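# Fetch lamp-indicated tools from the chest into the tray

## Task

Find the tool whose picture has a lit lamp beside it on the board, remove that tool from the chest, place it so it rests wholly within the tray, release it, and close all drawers completely; this makes the next lamp light, so repeat until every lamp is dark. At the end, the fetched tools stay in the tray, all remaining tools are inside the chest, the tray holds nothing besides fetched tools, and the chest stands upright on the table.

## Robot and tools

Robot: two UR-style arms, left_arm and right_arm, each ending in a 16-motor four-digit hand (right_arm has a right hand, left_arm its mirror-image left hand). Scene frame: origin at table-top height midway between the arms, +x out over the table, +z up, left_arm on the +y side. Image sides do not match arm names. Bases: left_arm near (-0.036, +0.422, +0.048) m, right_arm near (+0.017, -0.415, +0.048) m. Printed hand positions and orientations are in each arm's own base frame and may be a few centimetres off, worse at long reach. Fixed cameras and the table use the scene frame.

Hand point axes (right hand): +z runs along straightened fingers toward the tips, +x across the palm away from the thumb (on the left hand +x points toward the thumb), +y out of the palm face. A rigid mast near the wrist on the palm side can strike objects.

Row layout (shared by execute_actions and move): a single list of 48 numbers covering both arms, each in [-1, 1]. Order: left_arm dx, dy, dz, rx, ry, rz; then 16 left hand motor goals; left current_limit; left speed; then the same 24 for right_arm. The six pose numbers are an offset, not a pose: they are measured from that arm's Hand target at the start of the action or move, along the Hand target's own axes. 1.0 equals 0.6 m of travel or 180 degrees; rx, ry, rz form one rotation vector. Every row in a list counts from that same start, not from the previous row, and sending the same offset again moves further. Six zeros re-request the current Hand target. Orientation commands are clipped to 32 degrees from the measured orientation per step.

Hand motor order: index_mcp, index_abd, index_pip, index_dip, thumb_cmc, thumb_axl, thumb_mcp, thumb_ipl, middle_mcp, middle_abd, middle_pip, middle_dip, ring_mcp, ring_abd, ring_pip, ring_dip. Each is an absolute goal angle scaled between the hinge's stops; moving toward -1 curls the finger toward the palm. Straight values: _mcp +0.75, _abd 0.00, _pip +0.58, _dip +0.70, thumb_cmc +0.71, thumb_axl +0.68, thumb_mcp +0.23, thumb_ipl +0.17. A zero is a real goal; to keep a hand unchanged, copy back its hand_goal, hand_current_limit and hand_speed. current_limit maps -1..+1 to 0..550 mA (start +0.4); speed sets the goal-approach rate as (speed+1)/2 of 8.5 rad/s (start -0.6). These persist until rewritten.

Tools:
- execute_actions(actions, cameras): actions is a list of actions; each action is up to 15 rows, one per 1/30 s step; a short action repeats its final row. Images appear only when actions is empty or cameras is given.
- move(target, speed, blend, stop_force, zero, blocking, cameras): straight-line paths for both arms toward target (one 48-number row, or up to 15 rows, all offsets from the same starting Hand targets). speed in m/s, 0.002 to 3.6, default 0.25. blend in m rounds corners. stop_force 3 to 120 N ends an arm's path on felt push; omit it when backing off a contact. Result adds a move: line (done, off_target, moving, held, fault) and limits (paced, held).
- wait(seconds 0 to 10), stop(), zoom_image(camera, region [x0,y0,x1,y1] pixels, at most 504 square), zero_wrist_force(arm), read_manual(section), finished_scene(scene 1 or 2, irreversible).
Cameras: cam_high, cam_low, cam_left_wrist, cam_right_wrist, each 896x504.

Results: end_effector_position (m), quat_wxyz, velocities, Hand target (the last commanded pose after clipping; the next offsets start here; the hand often rests short of it), joint positions and torques, Wrist force and Wrist torque in the hand's axes plus the peak since last shown, and per-motor hand_goal, hand_measured, hand_current_ma, hand_state (moving, goal, blocked, overload). Warning lines: MOTOR HOT, HAND FAULT, torque/force/over-temperature faults.

Cautions: arms are stiff, so aiming even slightly past a firm contact can trigger a stop lasting 10 s; net outside force around 150 N or wrist-joint torque near 24.9 N m causes one. Approach contacts slowly, use stop_force, and retreat without it. Hand motors pressing at 495 mA or more for 5 s shut down for 10 s. Do not let the two hands grip or strike each other. Avoid passing a hand close to its own base. Never drop or release a moving object, slam drawers, knock the chest over, or let anything leave the table. Loose objects may be nudged by outside pushes.

Each tool is called in YAML: its name, and indented under it one key for each argument.

## Session

execute_actions:
  actions: []

Scene clock: 0.00 s.
left_arm: end_effector_position=(+0.4859, -0.2219, +0.1095) hand_goal=(+0.754, +0.000, +0.576, +0.696, +0.714, +0.678, +0.226, +0.168, +0.754, +0.000, +0.576, +0.696, +0.754, +0.000, +0.576, +0.696) hand_measured=(+0.754, +0.000, +0.576, +0.696, +0.714, +0.678, +0.226, +0.168, +0.754, +0.000, +0.576, +0.696, +0.754, +0.000, +0.576, +0.696) hand_current_ma=(+0, +0, +0, +0, +0, +0, +0, +0, +0, +0, +0, +0, +0, +0, +0, +0) hand_state=(goal, goal, goal, goal, goal, goal, goal, goal, goal, goal, goal, goal, goal, goal, goal, goal) hand_current_limit=0.40 hand_speed=-0.60 end_effector_quat_wxyz=(+0.399, -0.098, +0.868, -0.280) | right_arm: end_effector_position=(+0.5543, -0.1008, +0.1392) hand_goal=(+0.754, +0.000, +0.576, +0.696, +0.714, +0.678, +0.226, +0.168, +0.754, +0.000, +0.576, +0.696, +0.754, +0.000, +0.576, +0.696) hand_measured=(+0.754, +0.000, +0.576, +0.696, +0.714, +0.678, +0.226, +0.168, +0.754, +0.000, +0.576, +0.696, +0.754, +0.000, +0.576, +0.696) hand_current_ma=(+0, +0, +0, +0, +0, +0, +0, +0, +0, +0, +0, +0, +0, +0, +0, +0) hand_state=(goal, goal, goal, goal, goal, goal, goal, goal, goal, goal, goal, goal, goal, goal, goal, goal) hand_current_limit=0.40 hand_speed=-0.60 end_effector_quat_wxyz=(+0.012, +0.974, +0.217, +0.066)
Joint positions: left_arm=[2.976 -1.892 -2.392 0.564 1.288 -2.115] | right_arm=[-0.296 -1.398 2.021 -2.32 -1.526 0.84]
Joint velocities: within noise
Joint torques (N m): no reading
Motor temperatures (°C): left_arm=[33 28 32 39 40 36] | right_arm=[29 32 32 42 46 42]
Wrist force (N): no reading
Wrist torque (N m): no reading
Wrist force, peak (N): no reading
Hand target: left_arm +0.4859, -0.2219, +0.1095; +0.399, -0.098, +0.868, -0.280 | right_arm +0.5543, -0.1008, +0.1392; +0.012, +0.974, +0.217, +0.066

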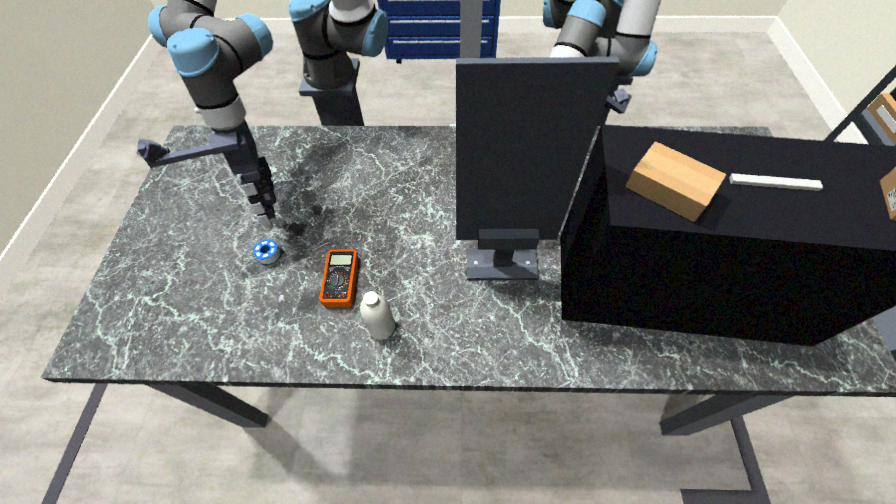

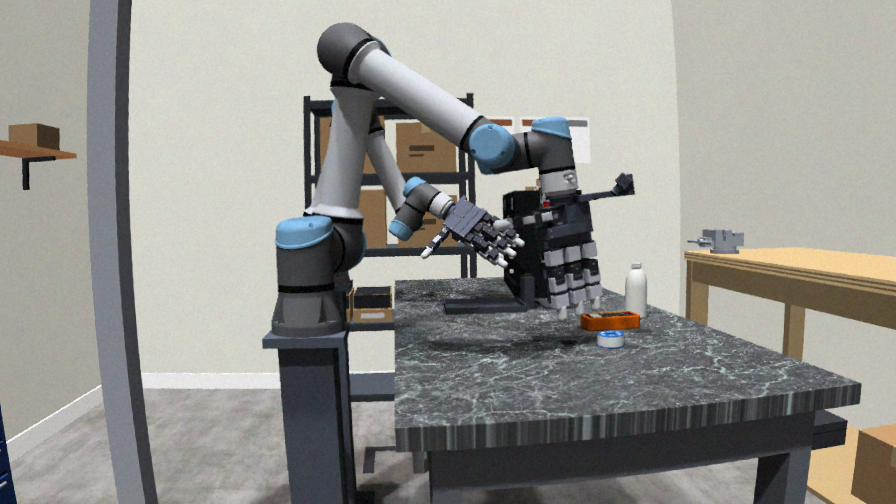

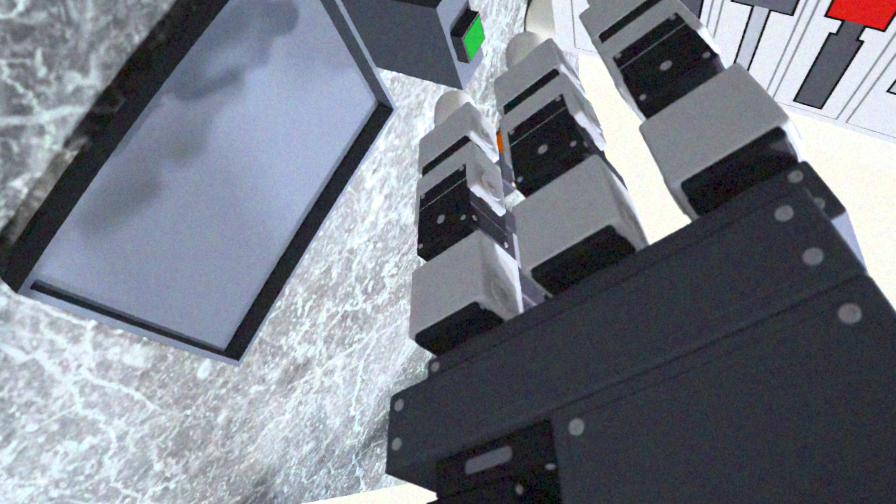

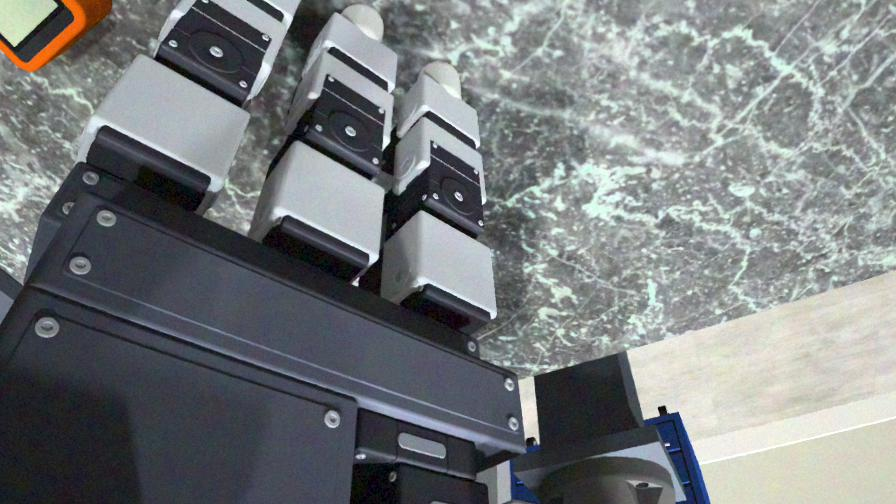

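zoom_image:
  camera: "cam_high"
  region: [440, 30, 896, 380]

zoom_image:
  camera: "cam_left_wrist"
  region: [392, 0, 896, 300]

zoom_image:
  camera: "cam_low"
  region: [380, 100, 700, 350]

Scaled by 1.105 from the camera's 896x504 image, which has a finer 1280x720 frame.

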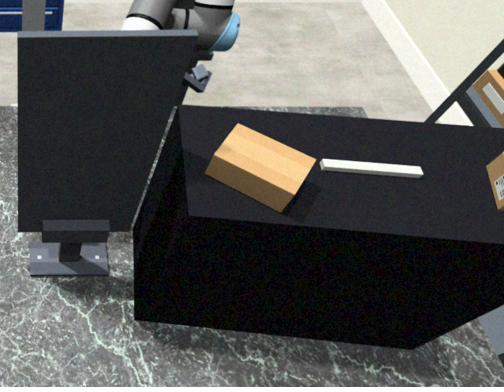

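Scaled by 1.000.

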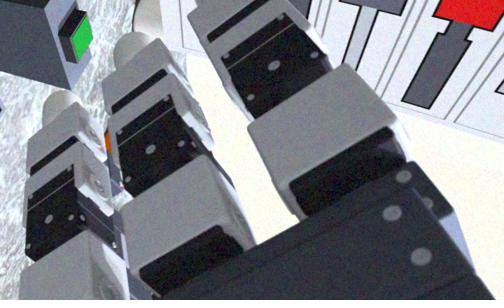

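Scaled by 1.575 from the camera's 896x504 image, which has a finer 1280x720 frame.

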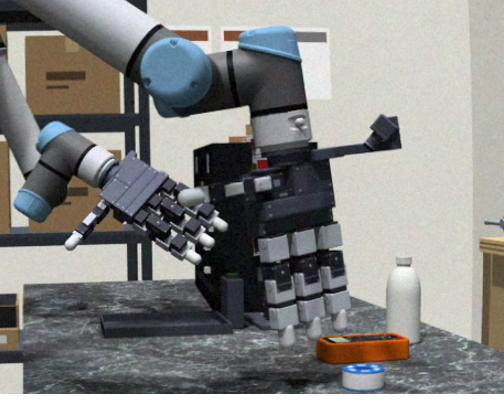

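zoom_image:
  camera: "cam_low"
  region: [430, 170, 610, 330]

zoom_image:
  camera: "cam_high"
  region: [520, 110, 640, 340]

Scaled by 2.800 from the camera's 896x504 image, which has a finer 1280x720 frame.

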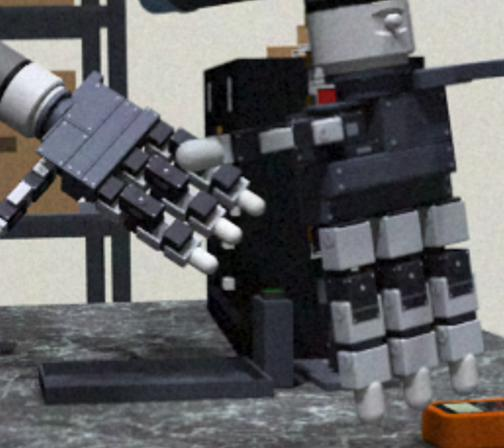

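Scaled by 2.191 from the camera's 896x504 image, which has a finer 1280x720 frame.

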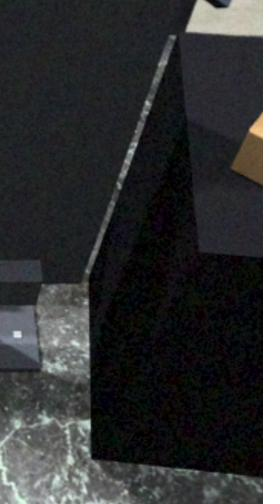

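move:
  target: [0.1235,-0.3343,-0.3938,-0.2126,-0.188,-0.175,0.754,0,0.576,0.696,0.714,0.678,0.226,0.168,0.754,0,0.576,0.696,0.754,0,0.576,0.696,0.4,-0.6,0,0,0,0,0,0,0.754,0,0.576,0.696,0.714,0.678,0.226,0.168,0.754,0,0.576,0.696,0.754,0,0.576,0.696,0.4,-0.6]
  speed: 0.3
  cameras: ["all"]

Scene clock: 5.67 s.
left_arm: end_effector_position=(+0.4258, -0.2483, +0.1587) hand_goal=(+0.754, +0.000, +0.576, +0.696, +0.714, +0.678, +0.226, +0.168, +0.754, +0.000, +0.576, +0.696, +0.754, +0.000, +0.576, +0.696) hand_measured=(+0.750, +0.000, +0.576, +0.696, +0.710, +0.678, +0.226, +0.168, +0.750, +0.000, +0.576, +0.696, +0.748, +0.000, +0.576, +0.696) hand_current_ma=(-12, +1, +1, +0, -8, -1, -1, -1, -12, +1, +1, +0, -13, +1, +1, +0) hand_state=(goal, goal, goal, goal, goal, goal, goal, goal, goal, goal, goal, goal, goal, goal, goal, goal) hand_current_limit=0.40 hand_speed=-0.60 end_effector_quat_wxyz=(+0.434, -0.206, +0.845, -0.237) | right_arm: end_effector_position=(+0.5543, -0.1008, +0.1392) hand_goal=(+0.754, +0.000, +0.576, +0.696, +0.714, +0.678, +0.226, +0.168, +0.754, +0.000, +0.576, +0.696, +0.754, +0.000, +0.576, +0.696) hand_measured=(+0.754, +0.000, +0.576, +0.696, +0.714, +0.678, +0.224, +0.168, +0.754, +0.000, +0.576, +0.696, +0.754, +0.000, +0.576, +0.696) hand_current_ma=(+0, +0, +0, +0, +0, +0, -3, +0, +0, +0, +0, +0, +0, +0, +0, +0) hand_state=(goal, goal, goal, goal, goal, goal, goal, goal, goal, goal, goal, goal, goal, goal, goal, goal) hand_current_limit=0.40 hand_speed=-0.60 end_effector_quat_wxyz=(+0.012, +0.974, +0.217, +0.066)
Joint positions: left_arm=[2.745 -1.736 -2.393 0.446 1.687 -2.381] | right_arm=[-0.296 -1.398 2.021 -2.32 -1.526 0.84]
Joint torques (N m): left_arm=[6.83 8.22 2.12 4.28 -1.39 1.27] | right_arm=[-1.51 -24.24 -20.11 -2.72 0.03 0.14]
Wrist force (N): left_arm=[0.1 -0.4 0.3] | right_arm=[0.5 -0.2 -0.1]
Wrist torque (N m): left_arm=[-0.06 0.00 -0.06] | right_arm=[-0.01 -0.06 0.03]
Wrist force, peak (N): left_arm=[0.8 -4.5 -4.0] | right_arm=[0.6 0.2 -0.3]
Hand target: left_arm +0.4258, -0.2483, +0.1587; +0.433, -0.206, +0.845, -0.237 (not the last commanded pose) | right_arm +0.5543, -0.1008, +0.1392; +0.012, +0.974, +0.217, +0.066
Off the commanded pose: left_arm 0.237 m, 46 deg | right_arm 0.000 m, 0 deg.
move: held (left_arm; a check stopped the path); limits=held
pose unreachable (left arm): on one or more control steps of this call, first in action 0 (counted from 0), this arm could not follow its commanded pose, so it was not sent that pose on those steps. It may still have moved: this result reports where it is.
cause: moving toward the commanded pose would bring two parts of the arm too close to each other (joints 4 (wrist 1) to 6 (wrist 3) lie between them).

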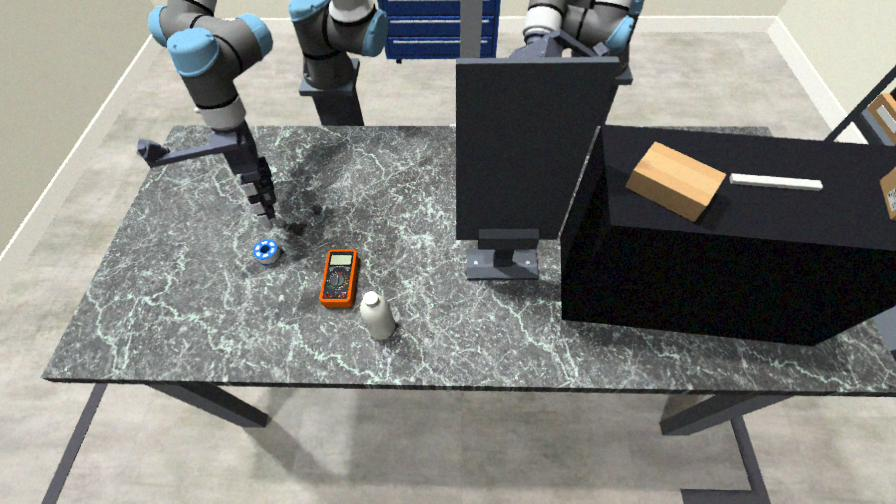

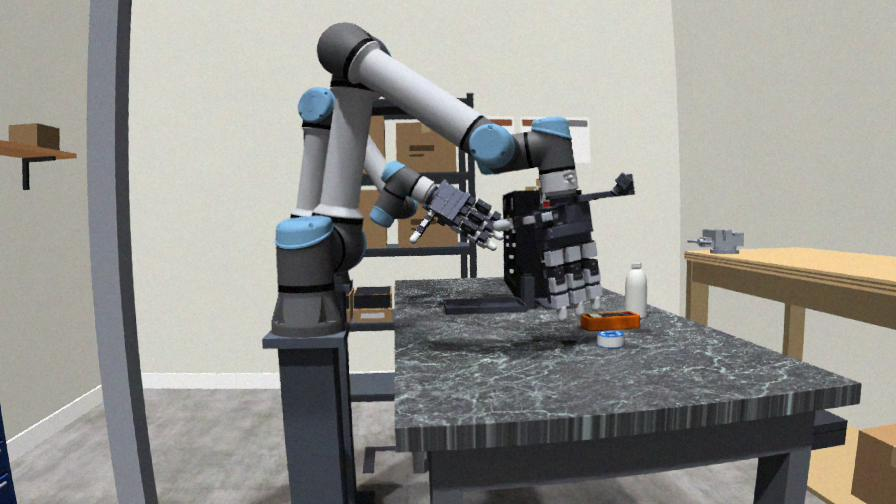

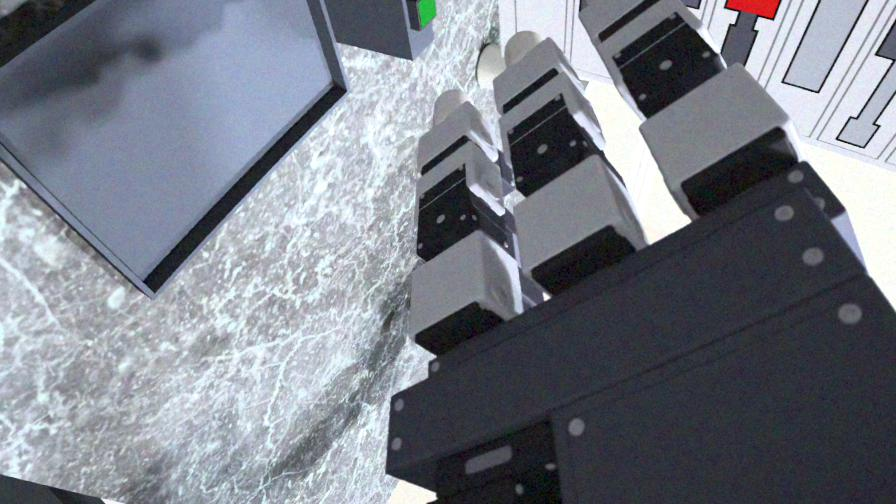

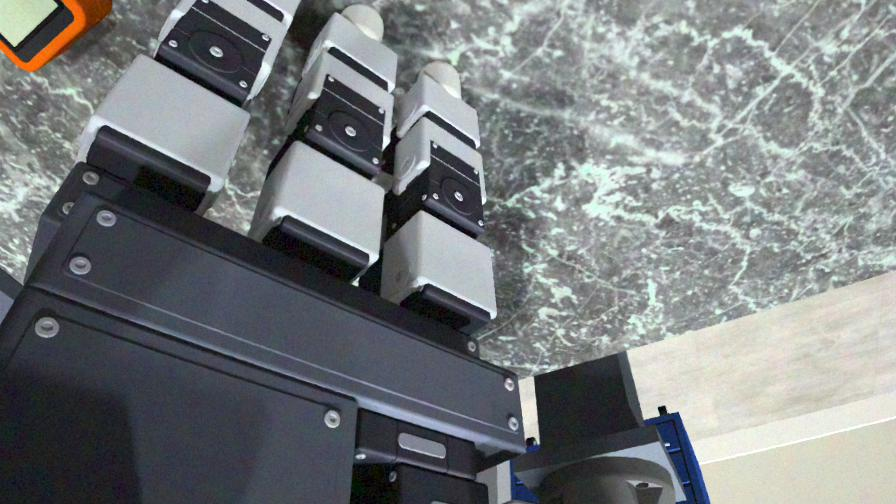

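move:
  target: [0.0095,-0.0155,-0.29,-0.1395,-0.1156,-0.377,0.754,0,0.576,0.696,0.714,0.678,0.226,0.168,0.754,0,0.576,0.696,0.754,0,0.576,0.696,0.4,-0.6,0,0,0,0,0,0,0.754,0,0.576,0.696,0.714,0.678,0.226,0.168,0.754,0,0.576,0.696,0.754,0,0.576,0.696,0.4,-0.6]
  speed: 0.3
  cameras: ["cam_left_wrist","cam_low"]

Scene clock: 9.97 s.
left_arm: end_effector_position=(+0.4026, -0.2439, +0.1733) hand_goal=(+0.754, +0.000, +0.576, +0.696, +0.714, +0.678, +0.226, +0.168, +0.754, +0.000, +0.576, +0.696, +0.754, +0.000, +0.576, +0.696) hand_measured=(+0.748, +0.000, +0.576, +0.696, +0.710, +0.678, +0.226, +0.168, +0.748, +0.000, +0.576, +0.696, +0.748, +0.000, +0.576, +0.696) hand_current_ma=(-12, +1, +1, +0, -9, -1, -1, -1, -13, +1, +1, +0, -15, +1, +1, +0) hand_state=(goal, goal, goal, goal, goal, goal, goal, goal, goal, goal, goal, goal, goal, goal, goal, goal) hand_current_limit=0.40 hand_speed=-0.60 end_effector_quat_wxyz=(+0.428, -0.305, +0.815, -0.243) | right_arm: end_effector_position=(+0.5543, -0.1008, +0.1392) hand_goal=(+0.754, +0.000, +0.576, +0.696, +0.714, +0.678, +0.226, +0.168, +0.754, +0.000, +0.576, +0.696, +0.754, +0.000, +0.576, +0.696) hand_measured=(+0.754, +0.000, +0.576, +0.696, +0.714, +0.678, +0.224, +0.168, +0.754, +0.000, +0.576, +0.696, +0.754, +0.000, +0.576, +0.696) hand_current_ma=(+0, +0, +0, +0, +0, +0, -3, +0, +0, +0, +0, +0, +0, +0, +0, +0) hand_state=(goal, goal, goal, goal, goal, goal, goal, goal, goal, goal, goal, goal, goal, goal, goal, goal) hand_current_limit=0.40 hand_speed=-0.60 end_effector_quat_wxyz=(+0.012, +0.974, +0.217, +0.066)
Joint positions: left_arm=[2.718 -1.652 -2.403 0.356 1.796 -2.585] | right_arm=[-0.296 -1.398 2.021 -2.32 -1.526 0.84]
Joint torques (N m): left_arm=[7.14 6.42 27.39 4.13 -1.63 1.26] | right_arm=[-1.51 -24.66 -21.11 -2.69 0.14 -0.09]
Wrist force (N): left_arm=[0.6 -0.1 -0.2] | right_arm=[0.0 -0.3 0.2]
Wrist torque (N m): left_arm=[0.06 -0.05 -0.06] | right_arm=[-0.05 -0.01 0.00]
Wrist force, peak (N): left_arm=[-1.0 -0.7 -1.8] | right_arm=[0.7 -0.1 -0.3]
Hand target: left_arm +0.4026, -0.2439, +0.1733; +0.428, -0.305, +0.816, -0.243 (not the last commanded pose) | right_arm +0.5543, -0.1008, +0.1392; +0.012, +0.974, +0.217, +0.066
Off the commanded pose: left_arm 0.147 m, 63 deg | right_arm 0.000 m, 0 deg.
move: held (left_arm; a check stopped the path); limits=held
pose unreachable (left arm): on one or more control steps of this call, first in action 0 (counted from 0), this arm could not follow its commanded pose, so it was not sent that pose on those steps. It may still have moved: this result reports where it is.
cause: moving toward the commanded pose would bring two parts of the arm too close to each other (joints 4 (wrist 1) to 6 (wrist 3) lie between them).
Images, in order (width x height): cam_low 896x504, cam_left_wrist 896x504.

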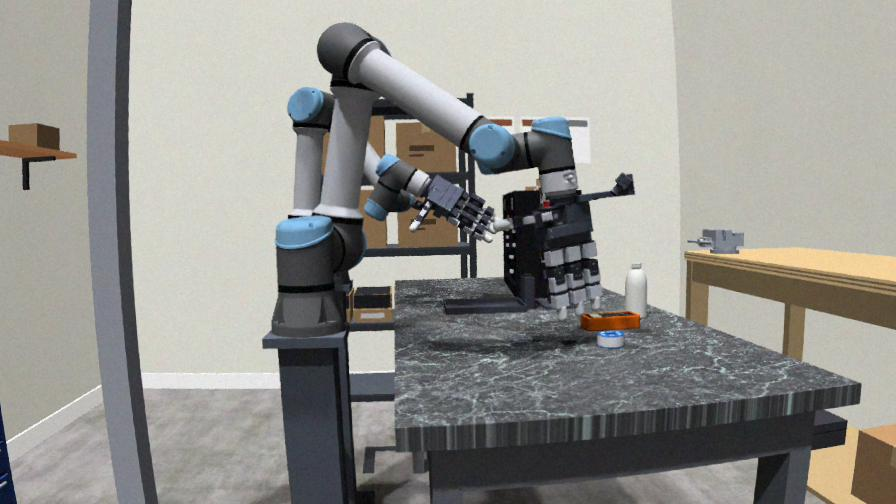

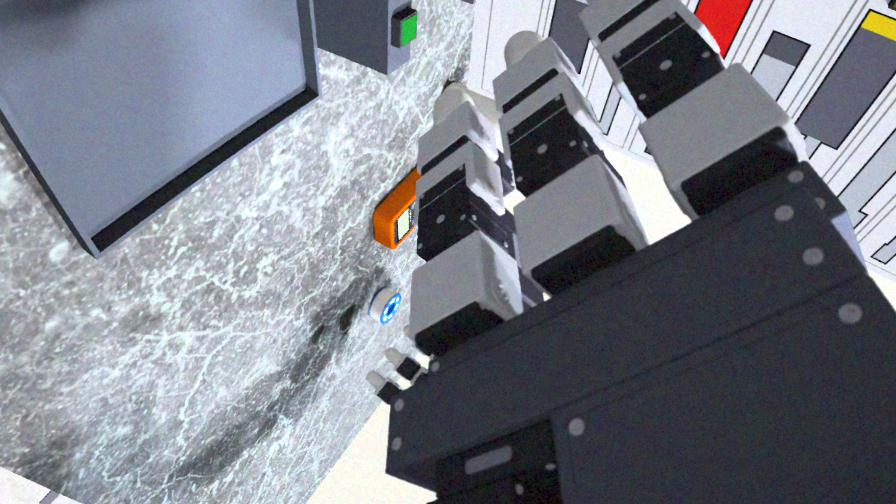

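execute_actions:
  actions: []

zoom_image:
  camera: "cam_high"
  region: [200, 120, 360, 280]

zoom_image:
  camera: "cam_low"
  region: [480, 170, 680, 370]

Scene clock: 13.03 s.
left_arm: end_effector_position=(+0.4026, -0.2439, +0.1733) hand_goal=(+0.754, +0.000, +0.576, +0.696, +0.714, +0.678, +0.226, +0.168, +0.754, +0.000, +0.576, +0.696, +0.754, +0.000, +0.576, +0.696) hand_measured=(+0.748, +0.000, +0.576, +0.696, +0.710, +0.678, +0.226, +0.168, +0.748, +0.000, +0.576, +0.696, +0.748, +0.000, +0.576, +0.696) hand_current_ma=(-12, +1, +1, +0, -9, -1, -1, -1, -13, +1, +1, +0, -15, +1, +1, +0) hand_state=(goal, goal, goal, goal, goal, goal, goal, goal, goal, goal, goal, goal, goal, goal, goal, goal) hand_current_limit=0.40 hand_speed=-0.60 end_effector_quat_wxyz=(+0.428, -0.305, +0.816, -0.243) | right_arm: end_effector_position=(+0.5543, -0.1008, +0.1392) hand_goal=(+0.754, +0.000, +0.576, +0.696, +0.714, +0.678, +0.226, +0.168, +0.754, +0.000, +0.576, +0.696, +0.754, +0.000, +0.576, +0.696) hand_measured=(+0.754, +0.000, +0.576, +0.696, +0.714, +0.678, +0.224, +0.168, +0.754, +0.000, +0.576, +0.696, +0.754, +0.000, +0.576, +0.696) hand_current_ma=(+0, +0, +0, +0, +0, +0, -3, +0, +0, +0, +0, +0, +0, +0, +0, +0) hand_state=(goal, goal, goal, goal, goal, goal, goal, goal, goal, goal, goal, goal, goal, goal, goal, goal) hand_current_limit=0.40 hand_speed=-0.60 end_effector_quat_wxyz=(+0.012, +0.974, +0.217, +0.066)
Joint positions: left_arm=[2.718 -1.652 -2.403 0.356 1.796 -2.584] | right_arm=[-0.296 -1.398 2.021 -2.32 -1.526 0.84]
Joint velocities: within noise
Joint torques (N m): left_arm=[8.02 6.5 27.45 4.17 -1.52 1.17] | right_arm=[-1.35 -24.76 -20.7 -2.53 0.17 -0.15]
Motor temperatures (°C): left_arm=[33 28 32 39 40 36] | right_arm=[29 32 32 42 46 42]
Wrist force (N): left_arm=[0.2 0.0 0.2] | right_arm=[0.5 0.0 0.1]
Wrist torque (N m): left_arm=[0.02 0.00 -0.09] | right_arm=[-0.01 -0.06 0.04]
Wrist force, peak (N): left_arm=[0.7 -0.4 -0.2] | right_arm=[0.6 0.2 0.0]
Hand target: left_arm +0.4026, -0.2439, +0.1733; +0.428, -0.305, +0.816, -0.243 (not the last commanded pose) | right_arm +0.5543, -0.1008, +0.1392; +0.012, +0.974, +0.217, +0.066
Off the commanded pose: left_arm 0.147 m, 63 deg | right_arm 0.000 m, 0 deg.

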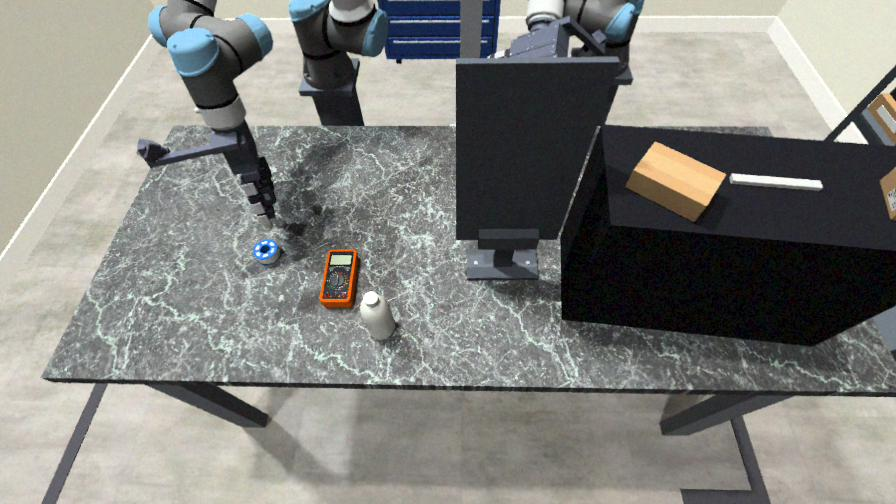

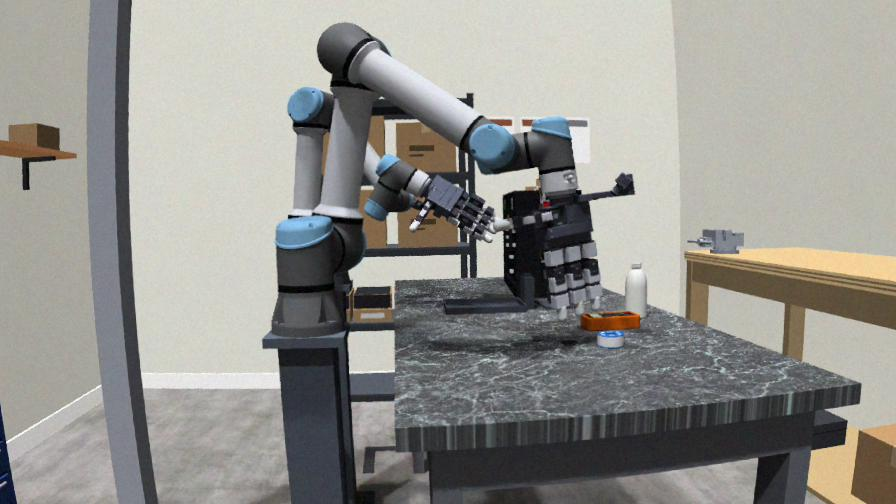

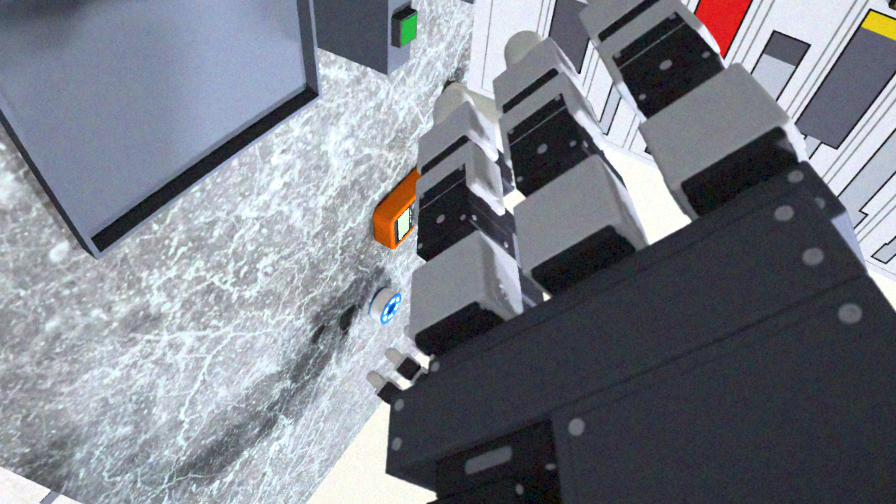

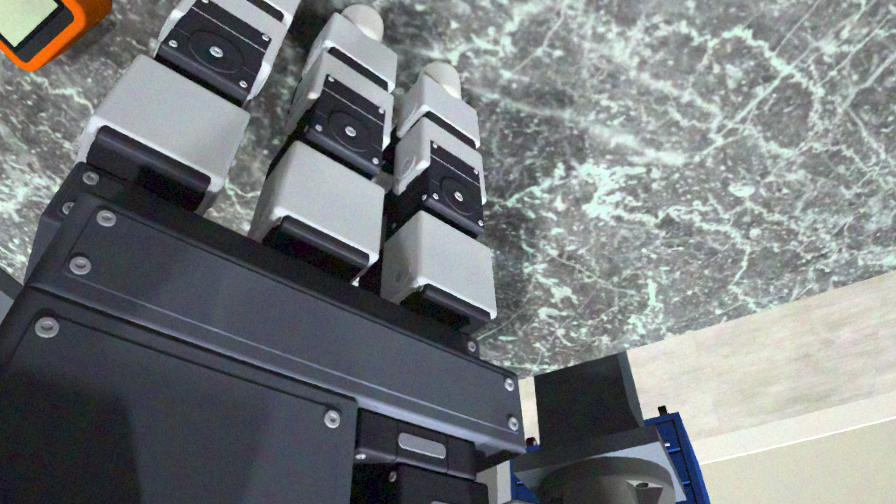

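Scaled by 3.150 from the camera's 896x504 image, which has a finer 1280x720 frame.

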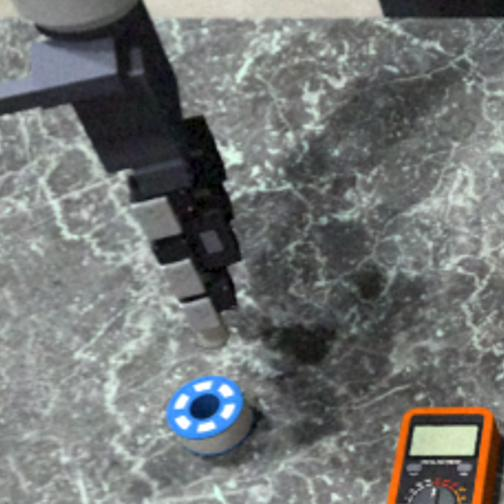

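Scaled by 2.520 from the camera's 896x504 image, which has a finer 1280x720 frame.

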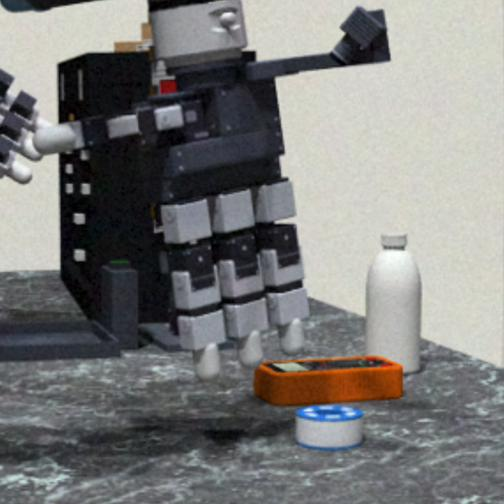

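move:
  target: [-0.269,0.0935,0.0062,-0.061,-0.073,-0.0572,0.754,0,0.576,0.696,0.714,0.678,0.226,0.168,0.754,0,0.576,0.696,0.754,0,0.576,0.696,0.4,-0.6,0,0,0,0,0,0,0.754,0,0.576,0.696,0.714,0.678,0.226,0.168,0.754,0,0.576,0.696,0.754,0,0.576,0.696,0.4,-0.6]
  speed: 0.3
  cameras: ["cam_left_wrist","cam_high"]

Scene clock: 16.23 s.
left_arm: end_effector_position=(+0.4618, -0.0916, +0.2231) hand_goal=(+0.754, +0.000, +0.576, +0.696, +0.714, +0.678, +0.226, +0.168, +0.754, +0.000, +0.576, +0.696, +0.754, +0.000, +0.576, +0.696) hand_measured=(+0.748, +0.000, +0.576, +0.696, +0.710, +0.678, +0.226, +0.168, +0.748, +0.000, +0.576, +0.696, +0.748, +0.000, +0.576, +0.696) hand_current_ma=(-12, +1, +1, +0, -9, -1, -1, -1, -13, +1, +1, +0, -15, +1, +1, +0) hand_state=(goal, goal, goal, goal, goal, goal, goal, goal, goal, goal, goal, goal, goal, goal, goal, goal) hand_current_limit=0.40 hand_speed=-0.60 end_effector_quat_wxyz=(+0.463, -0.442, +0.750, -0.165) | right_arm: end_effector_position=(+0.5543, -0.1008, +0.1392) hand_goal=(+0.754, +0.000, +0.576, +0.696, +0.714, +0.678, +0.226, +0.168, +0.754, +0.000, +0.576, +0.696, +0.754, +0.000, +0.576, +0.696) hand_measured=(+0.754, +0.000, +0.576, +0.696, +0.714, +0.678, +0.224, +0.168, +0.754, +0.000, +0.576, +0.696, +0.754, +0.000, +0.576, +0.696) hand_current_ma=(+0, +0, +0, +0, +0, +0, -3, +0, +0, +0, +0, +0, +0, +0, +0, +0) hand_state=(goal, goal, goal, goal, goal, goal, goal, goal, goal, goal, goal, goal, goal, goal, goal, goal) hand_current_limit=0.40 hand_speed=-0.60 end_effector_quat_wxyz=(+0.012, +0.974, +0.217, +0.066)
Joint positions: left_arm=[3.067 -1.529 -2.344 0.173 1.796 -2.584] | right_arm=[-0.296 -1.398 2.021 -2.32 -1.526 0.84]
Joint torques (N m): left_arm=[7.29 27.98 30.17 1.11 -1.45 1.27] | right_arm=[-0.39 -23.65 -20.95 -2.63 0.09 -0.2]
Wrist force (N): left_arm=[0.2 -0.2 0.2] | right_arm=[0.2 0.0 -0.1]
Wrist torque (N m): left_arm=[0.00 0.01 -0.09] | right_arm=[0.02 -0.02 0.01]
Wrist force, peak (N): left_arm=[1.7 -0.3 0.1] | right_arm=[0.3 0.1 0.6]
Hand target: left_arm +0.4619, -0.0915, +0.2232; +0.463, -0.442, +0.750, -0.165 | right_arm +0.5543, -0.1008, +0.1392; +0.012, +0.974, +0.217, +0.066
Off the commanded pose: left_arm 0.000 m, 0 deg | right_arm 0.000 m, 0 deg.
move: done
Images, in order (width x height): cam_high 896x504, cam_left_wrist 896x504.

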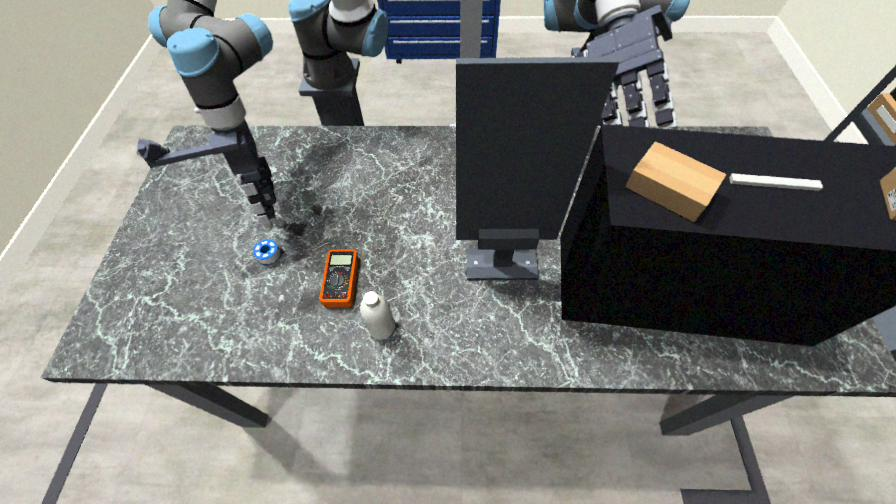

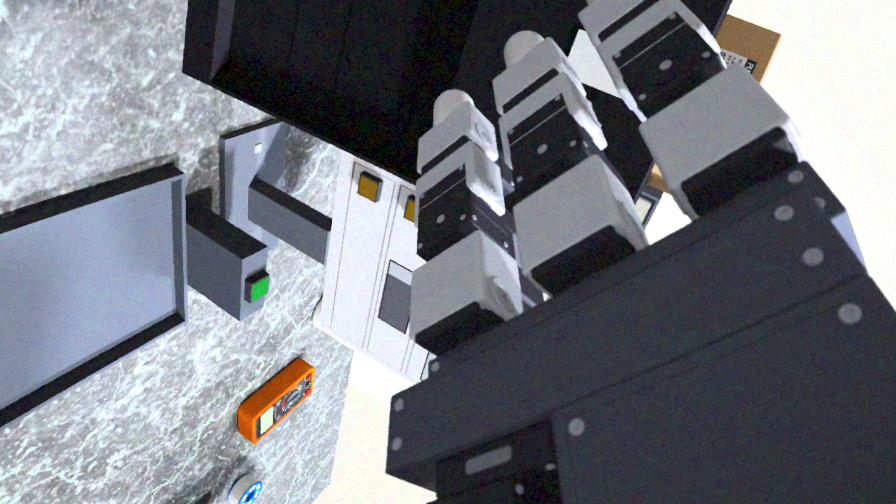

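move:
  target: [-0.103,0.091,-0.0065,-0.119,-0.0979,-0.3173,0.754,0,0.576,0.696,0.714,0.678,0.226,0.168,0.754,0,0.576,0.696,0.754,0,0.576,0.696,0.4,-0.6,0,0,0,0,0,0,0.754,0,0.576,0.696,0.714,0.678,0.226,0.168,0.754,0,0.576,0.696,0.754,0,0.576,0.696,0.4,-0.6]
  speed: 0.3
  cameras: ["cam_left_wrist","cam_high"]

Scene clock: 20.00 s.
left_arm: end_effector_position=(+0.4420, -0.0114, +0.2232) hand_goal=(+0.754, +0.000, +0.576, +0.696, +0.714, +0.678, +0.226, +0.168, +0.754, +0.000, +0.576, +0.696, +0.754, +0.000, +0.576, +0.696) hand_measured=(+0.748, +0.000, +0.576, +0.696, +0.710, +0.678, +0.226, +0.168, +0.748, +0.000, +0.576, +0.696, +0.748, +0.000, +0.576, +0.696) hand_current_ma=(-13, +1, +1, +0, -10, -1, -2, -1, -13, +1, +1, +0, -15, +1, +1, +0) hand_state=(goal, goal, goal, goal, goal, goal, goal, goal, goal, goal, goal, goal, goal, goal, goal, goal) hand_current_limit=0.40 hand_speed=-0.60 end_effector_quat_wxyz=(-0.347, +0.837, -0.391, +0.162) | right_arm: end_effector_position=(+0.5543, -0.1008, +0.1392) hand_goal=(+0.754, +0.000, +0.576, +0.696, +0.714, +0.678, +0.226, +0.168, +0.754, +0.000, +0.576, +0.696, +0.754, +0.000, +0.576, +0.696) hand_measured=(+0.754, +0.000, +0.576, +0.696, +0.714, +0.678, +0.224, +0.168, +0.754, +0.000, +0.576, +0.696, +0.754, +0.000, +0.576, +0.696) hand_current_ma=(+0, +0, +0, +0, +0, +0, -3, +0, +0, +0, +0, +0, +0, +0, +0, +0) hand_state=(goal, goal, goal, goal, goal, goal, goal, goal, goal, goal, goal, goal, goal, goal, goal, goal) hand_current_limit=0.40 hand_speed=-0.60 end_effector_quat_wxyz=(+0.012, +0.974, +0.217, +0.066)
Joint positions: left_arm=[3.358 -1.371 -2.305 -0.31 1.904 -3.494] | right_arm=[-0.296 -1.398 2.021 -2.32 -1.526 0.84]
Joint torques (N m): left_arm=[7.21 27.8 32.99 1.32 -1.2 -1.41] | right_arm=[-0.68 -23.7 -20.67 -2.55 0.09 -0.25]
Wrist force (N): left_arm=[1.5 0.0 -0.6] | right_arm=[0.2 -0.2 -0.2]
Wrist torque (N m): left_arm=[0.09 0.00 0.01] | right_arm=[-0.01 -0.02 0.02]
Wrist force, peak (N): left_arm=[1.9 -0.2 -0.2] | right_arm=[0.9 0.2 -0.3]
Hand target: left_arm +0.4420, -0.0114, +0.2232; -0.347, +0.837, -0.391, +0.162 | right_arm +0.5543, -0.1008, +0.1392; +0.012, +0.974, +0.217, +0.066
Off the commanded pose: left_arm 0.000 m, 0 deg | right_arm 0.000 m, 0 deg.
move: done
Images, in order (width x height): cam_high 896x504, cam_left_wrist 896x504.

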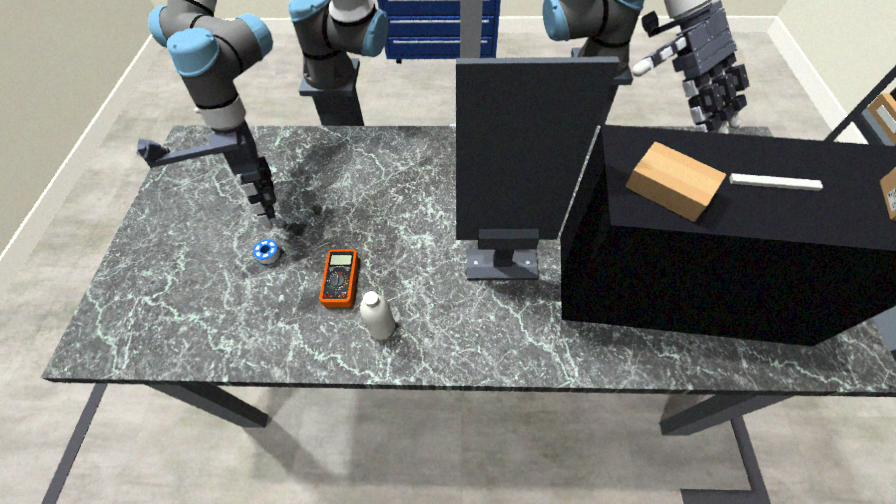

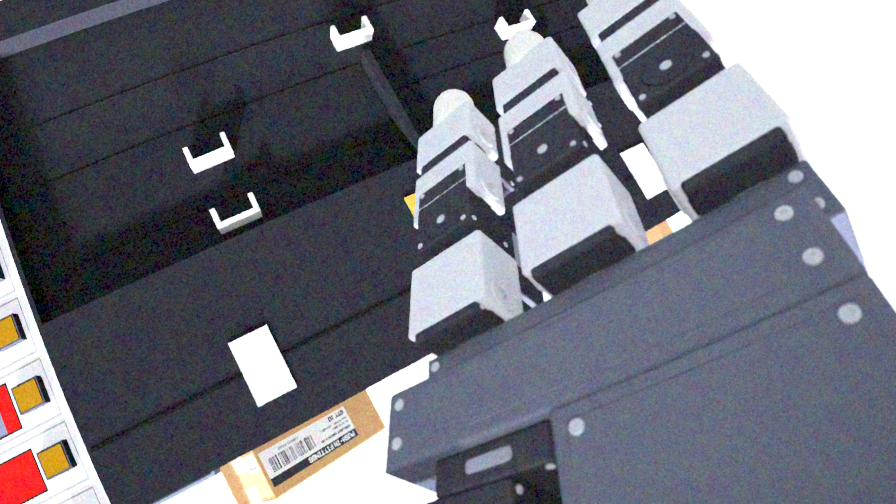

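move:
  target: [-0.0536,0.0098,-0.0805,0,0.1571,0.1571,0.754,0,0.576,0.696,0.714,0.678,0.226,0.168,0.754,0,0.576,0.696,0.754,0,0.576,0.696,0.4,-0.6,0,0,0,0,0,0,0.754,0,0.576,0.696,0.714,0.678,0.226,0.168,0.754,0,0.576,0.696,0.754,0,0.576,0.696,0.4,-0.6]
  speed: 0.3
  cameras: ["cam_left_wrist"]

Scene clock: 22.57 s.
left_arm: end_effector_position=(+0.3919, -0.0114, +0.2532) hand_goal=(+0.754, +0.000, +0.576, +0.696, +0.714, +0.678, +0.226, +0.168, +0.754, +0.000, +0.576, +0.696, +0.754, +0.000, +0.576, +0.696) hand_measured=(+0.748, +0.000, +0.576, +0.696, +0.710, +0.678, +0.224, +0.168, +0.748, +0.000, +0.576, +0.696, +0.748, +0.000, +0.576, +0.696) hand_current_ma=(-13, +1, +1, +0, -10, -1, -2, -1, -13, +1, +1, +0, -15, +1, +1, +0) hand_state=(goal, goal, goal, goal, goal, goal, goal, goal, goal, goal, goal, goal, goal, goal, goal, goal) hand_current_limit=0.40 hand_speed=-0.60 end_effector_quat_wxyz=(-0.271, +0.653, -0.653, +0.271) | right_arm: end_effector_position=(+0.5543, -0.1008, +0.1392) hand_goal=(+0.754, +0.000, +0.576, +0.696, +0.714, +0.678, +0.226, +0.168, +0.754, +0.000, +0.576, +0.696, +0.754, +0.000, +0.576, +0.696) hand_measured=(+0.754, +0.000, +0.576, +0.696, +0.714, +0.678, +0.224, +0.168, +0.754, +0.000, +0.576, +0.696, +0.754, +0.000, +0.576, +0.696) hand_current_ma=(+0, +0, +0, +0, +0, +0, -3, +0, +0, +0, +0, +0, +0, +0, +0, +0) hand_state=(goal, goal, goal, goal, goal, goal, goal, goal, goal, goal, goal, goal, goal, goal, goal, goal) hand_current_limit=0.40 hand_speed=-0.60 end_effector_quat_wxyz=(+0.012, +0.974, +0.217, +0.066)
Joint positions: left_arm=[3.659 -1.117 -2.374 -0.505 1.213 -2.759] | right_arm=[-0.296 -1.398 2.021 -2.32 -1.526 0.84]
Joint torques (N m): left_arm=[8.22 17.91 34.52 1.34 -2.12 1.17] | right_arm=[-0.93 -24.35 -19.83 -2.65 0.04 -0.39]
Wrist force (N): left_arm=[1.6 -0.1 -0.2] | right_arm=[0.1 0.0 0.0]
Wrist torque (N m): left_arm=[0.06 0.01 -0.17] | right_arm=[0.00 -0.02 0.01]
Wrist force, peak (N): left_arm=[2.0 0.0 -0.3] | right_arm=[0.5 -0.5 0.1]
Hand target: left_arm +0.3919, -0.0113, +0.2532; -0.271, +0.653, -0.653, +0.271 | right_arm +0.5543, -0.1008, +0.1392; +0.012, +0.974, +0.217, +0.066
Off the commanded pose: left_arm 0.000 m, 0 deg | right_arm 0.000 m, 0 deg.
move: done
Images, in order (width x height): cam_left_wrist 896x504.

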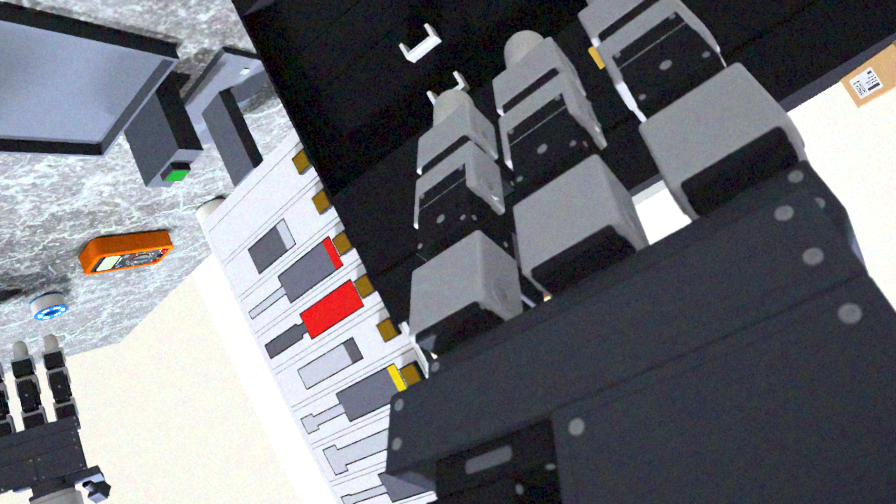

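move:
  target: [0.15,-0.17,-0.17,0,0,0,0.754,0,0.576,0.696,0.714,0.678,0.226,0.168,0.754,0,0.576,0.696,0.754,0,0.576,0.696,0.4,-0.6,0,0,0,0,0,0,0.754,0,0.576,0.696,0.714,0.678,0.226,0.168,0.754,0,0.576,0.696,0.754,0,0.576,0.696,0.4,-0.6]
  speed: 0.3
  cameras: ["cam_left_wrist"]

Scene clock: 24.23 s.
left_arm: end_effector_position=(+0.3917, -0.1013, +0.3973) hand_goal=(+0.754, +0.000, +0.576, +0.696, +0.714, +0.678, +0.226, +0.168, +0.754, +0.000, +0.576, +0.696, +0.754, +0.000, +0.576, +0.696) hand_measured=(+0.748, +0.000, +0.576, +0.696, +0.710, +0.678, +0.224, +0.168, +0.748, +0.000, +0.576, +0.696, +0.748, +0.000, +0.576, +0.696) hand_current_ma=(-14, +1, +1, +0, -11, -1, -3, -1, -14, +1, +1, +0, -16, +1, +1, +0) hand_state=(goal, goal, goal, goal, goal, goal, goal, goal, goal, goal, goal, goal, goal, goal, goal, goal) hand_current_limit=0.40 hand_speed=-0.60 end_effector_quat_wxyz=(-0.271, +0.653, -0.653, +0.271) end_effector_velocity=(+0.001, +0.000, +0.001) end_effector_angular_velocity=(+0.002, +0.002, +0.003) | right_arm: end_effector_position=(+0.5543, -0.1008, +0.1392) hand_goal=(+0.754, +0.000, +0.576, +0.696, +0.714, +0.678, +0.226, +0.168, +0.754, +0.000, +0.576, +0.696, +0.754, +0.000, +0.576, +0.696) hand_measured=(+0.754, +0.000, +0.576, +0.696, +0.714, +0.678, +0.224, +0.168, +0.754, +0.000, +0.576, +0.696, +0.754, +0.000, +0.576, +0.696) hand_current_ma=(+0, +0, +0, +0, +0, +0, -3, +0, +0, +0, +0, +0, +0, +0, +0, +0) hand_state=(goal, goal, goal, goal, goal, goal, goal, goal, goal, goal, goal, goal, goal, goal, goal, goal) hand_current_limit=0.40 hand_speed=-0.60 end_effector_quat_wxyz=(+0.012, +0.974, +0.217, +0.066)
Joint positions: left_arm=[3.337 -1.095 -2.022 -0.819 1.432 -3.002] | right_arm=[-0.296 -1.398 2.021 -2.32 -1.526 0.84]
Joint velocities: left_arm=[-0.002 -0.003 0.005 -0.002 0.005 -0.003] | right_arm=[within noise]
Joint torques (N m): left_arm=[-6.54 -9.83 36.17 1.39 1.03 -1.51] | right_arm=[-0.75 -23.77 -21.1 -2.51 0.07 -0.41]
Wrist force (N): left_arm=[1.7 0.4 -0.3] | right_arm=[0.4 0.0 -0.3]
Wrist torque (N m): left_arm=[0.14 0.00 0.02] | right_arm=[0.02 -0.04 0.03]
Wrist force, peak (N): left_arm=[2.3 -1.2 -1.3] | right_arm=[0.6 -0.1 -0.3]
Hand target: left_arm +0.3918, -0.1014, +0.3974; -0.271, +0.653, -0.653, +0.271 | right_arm +0.5543, -0.1008, +0.1392; +0.012, +0.974, +0.217, +0.066
Off the commanded pose: left_arm 0.000 m, 0 deg | right_arm 0.000 m, 0 deg.
move: done
Images, in order (width x height): cam_left_wrist 896x504.

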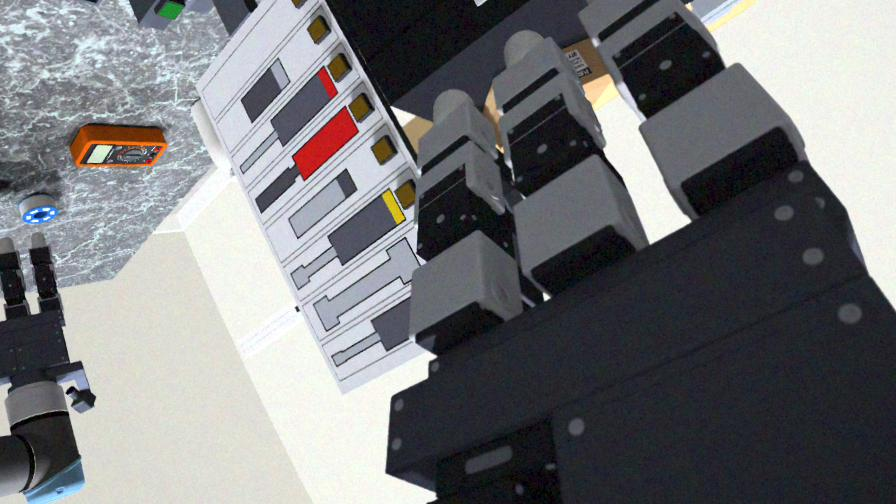

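move:
  target: [0,0,0,0,-0.05,-0.05,0.754,0,0.576,0.696,0.714,0.678,0.226,0.168,0.754,0,0.576,0.696,0.754,0,0.576,0.696,0.4,-0.6,0,0,0,0,0,0,0.754,0,0.576,0.696,0.714,0.678,0.226,0.168,0.754,0,0.576,0.696,0.754,0,0.576,0.696,0.4,-0.6]
  speed: 0.3
  cameras: ["cam_left_wrist"]

zoom_image:
  camera: "cam_left_wrist"
  region: [50, 0, 450, 400]

Scene clock: 25.70 s.
left_arm: end_effector_position=(+0.3918, -0.1014, +0.3974) hand_goal=(+0.754, +0.000, +0.576, +0.696, +0.714, +0.678, +0.226, +0.168, +0.754, +0.000, +0.576, +0.696, +0.754, +0.000, +0.576, +0.696) hand_measured=(+0.748, +0.000, +0.576, +0.696, +0.710, +0.678, +0.224, +0.168, +0.748, +0.000, +0.576, +0.696, +0.748, +0.000, +0.576, +0.696) hand_current_ma=(-14, +1, +1, +0, -11, -1, -3, -1, -14, +1, +1, +0, -16, +1, +1, +0) hand_state=(goal, goal, goal, goal, goal, goal, goal, goal, goal, goal, goal, goal, goal, goal, goal, goal) hand_current_limit=0.40 hand_speed=-0.60 end_effector_quat_wxyz=(-0.299, +0.721, -0.577, +0.239) | right_arm: end_effector_position=(+0.5543, -0.1008, +0.1392) hand_goal=(+0.754, +0.000, +0.576, +0.696, +0.714, +0.678, +0.226, +0.168, +0.754, +0.000, +0.576, +0.696, +0.754, +0.000, +0.576, +0.696) hand_measured=(+0.754, +0.000, +0.576, +0.696, +0.714, +0.678, +0.224, +0.168, +0.754, +0.000, +0.576, +0.696, +0.754, +0.000, +0.576, +0.696) hand_current_ma=(+0, +0, +0, +0, +0, +0, -3, +0, +0, +0, +0, +0, +0, +0, +0, +0) hand_state=(goal, goal, goal, goal, goal, goal, goal, goal, goal, goal, goal, goal, goal, goal, goal, goal) hand_current_limit=0.40 hand_speed=-0.60 end_effector_quat_wxyz=(+0.012, +0.974, +0.217, +0.066)
Joint positions: left_arm=[3.254 -1.109 -2.016 -0.804 1.647 -3.218] | right_arm=[-0.296 -1.398 2.021 -2.32 -1.526 0.84]
Joint torques (N m): left_arm=[-7.53 -8.07 35.77 1.14 1.51 -1.58] | right_arm=[-1.44 -23.98 -21.21 -2.51 -0.02 -0.31]
Wrist force (N): left_arm=[1.8 -0.2 -0.4] | right_arm=[0.3 -0.2 -0.2]
Wrist torque (N m): left_arm=[0.07 -0.03 0.03] | right_arm=[-0.02 -0.02 0.03]
Wrist force, peak (N): left_arm=[1.9 0.0 -0.4] | right_arm=[0.8 -0.1 0.2]
Hand target: left_arm +0.3918, -0.1014, +0.3974; -0.299, +0.721, -0.577, +0.239 | right_arm +0.5543, -0.1008, +0.1392; +0.012, +0.974, +0.217, +0.066
Off the commanded pose: left_arm 0.000 m, 0 deg | right_arm 0.000 m, 0 deg.
move: done
Images, in order (width x height): cam_left_wrist 896x504.

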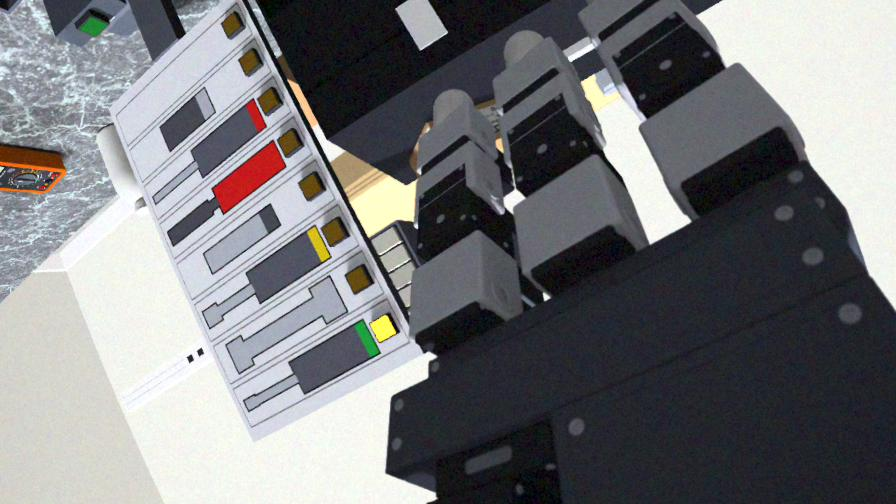

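Scaled by 1.260 from the camera's 896x504 image, which has a finer 1280x720 frame.

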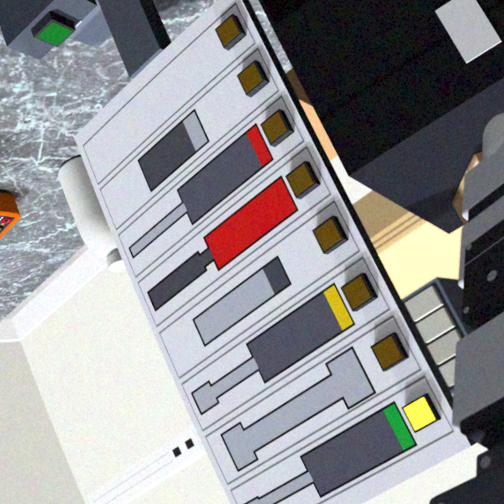

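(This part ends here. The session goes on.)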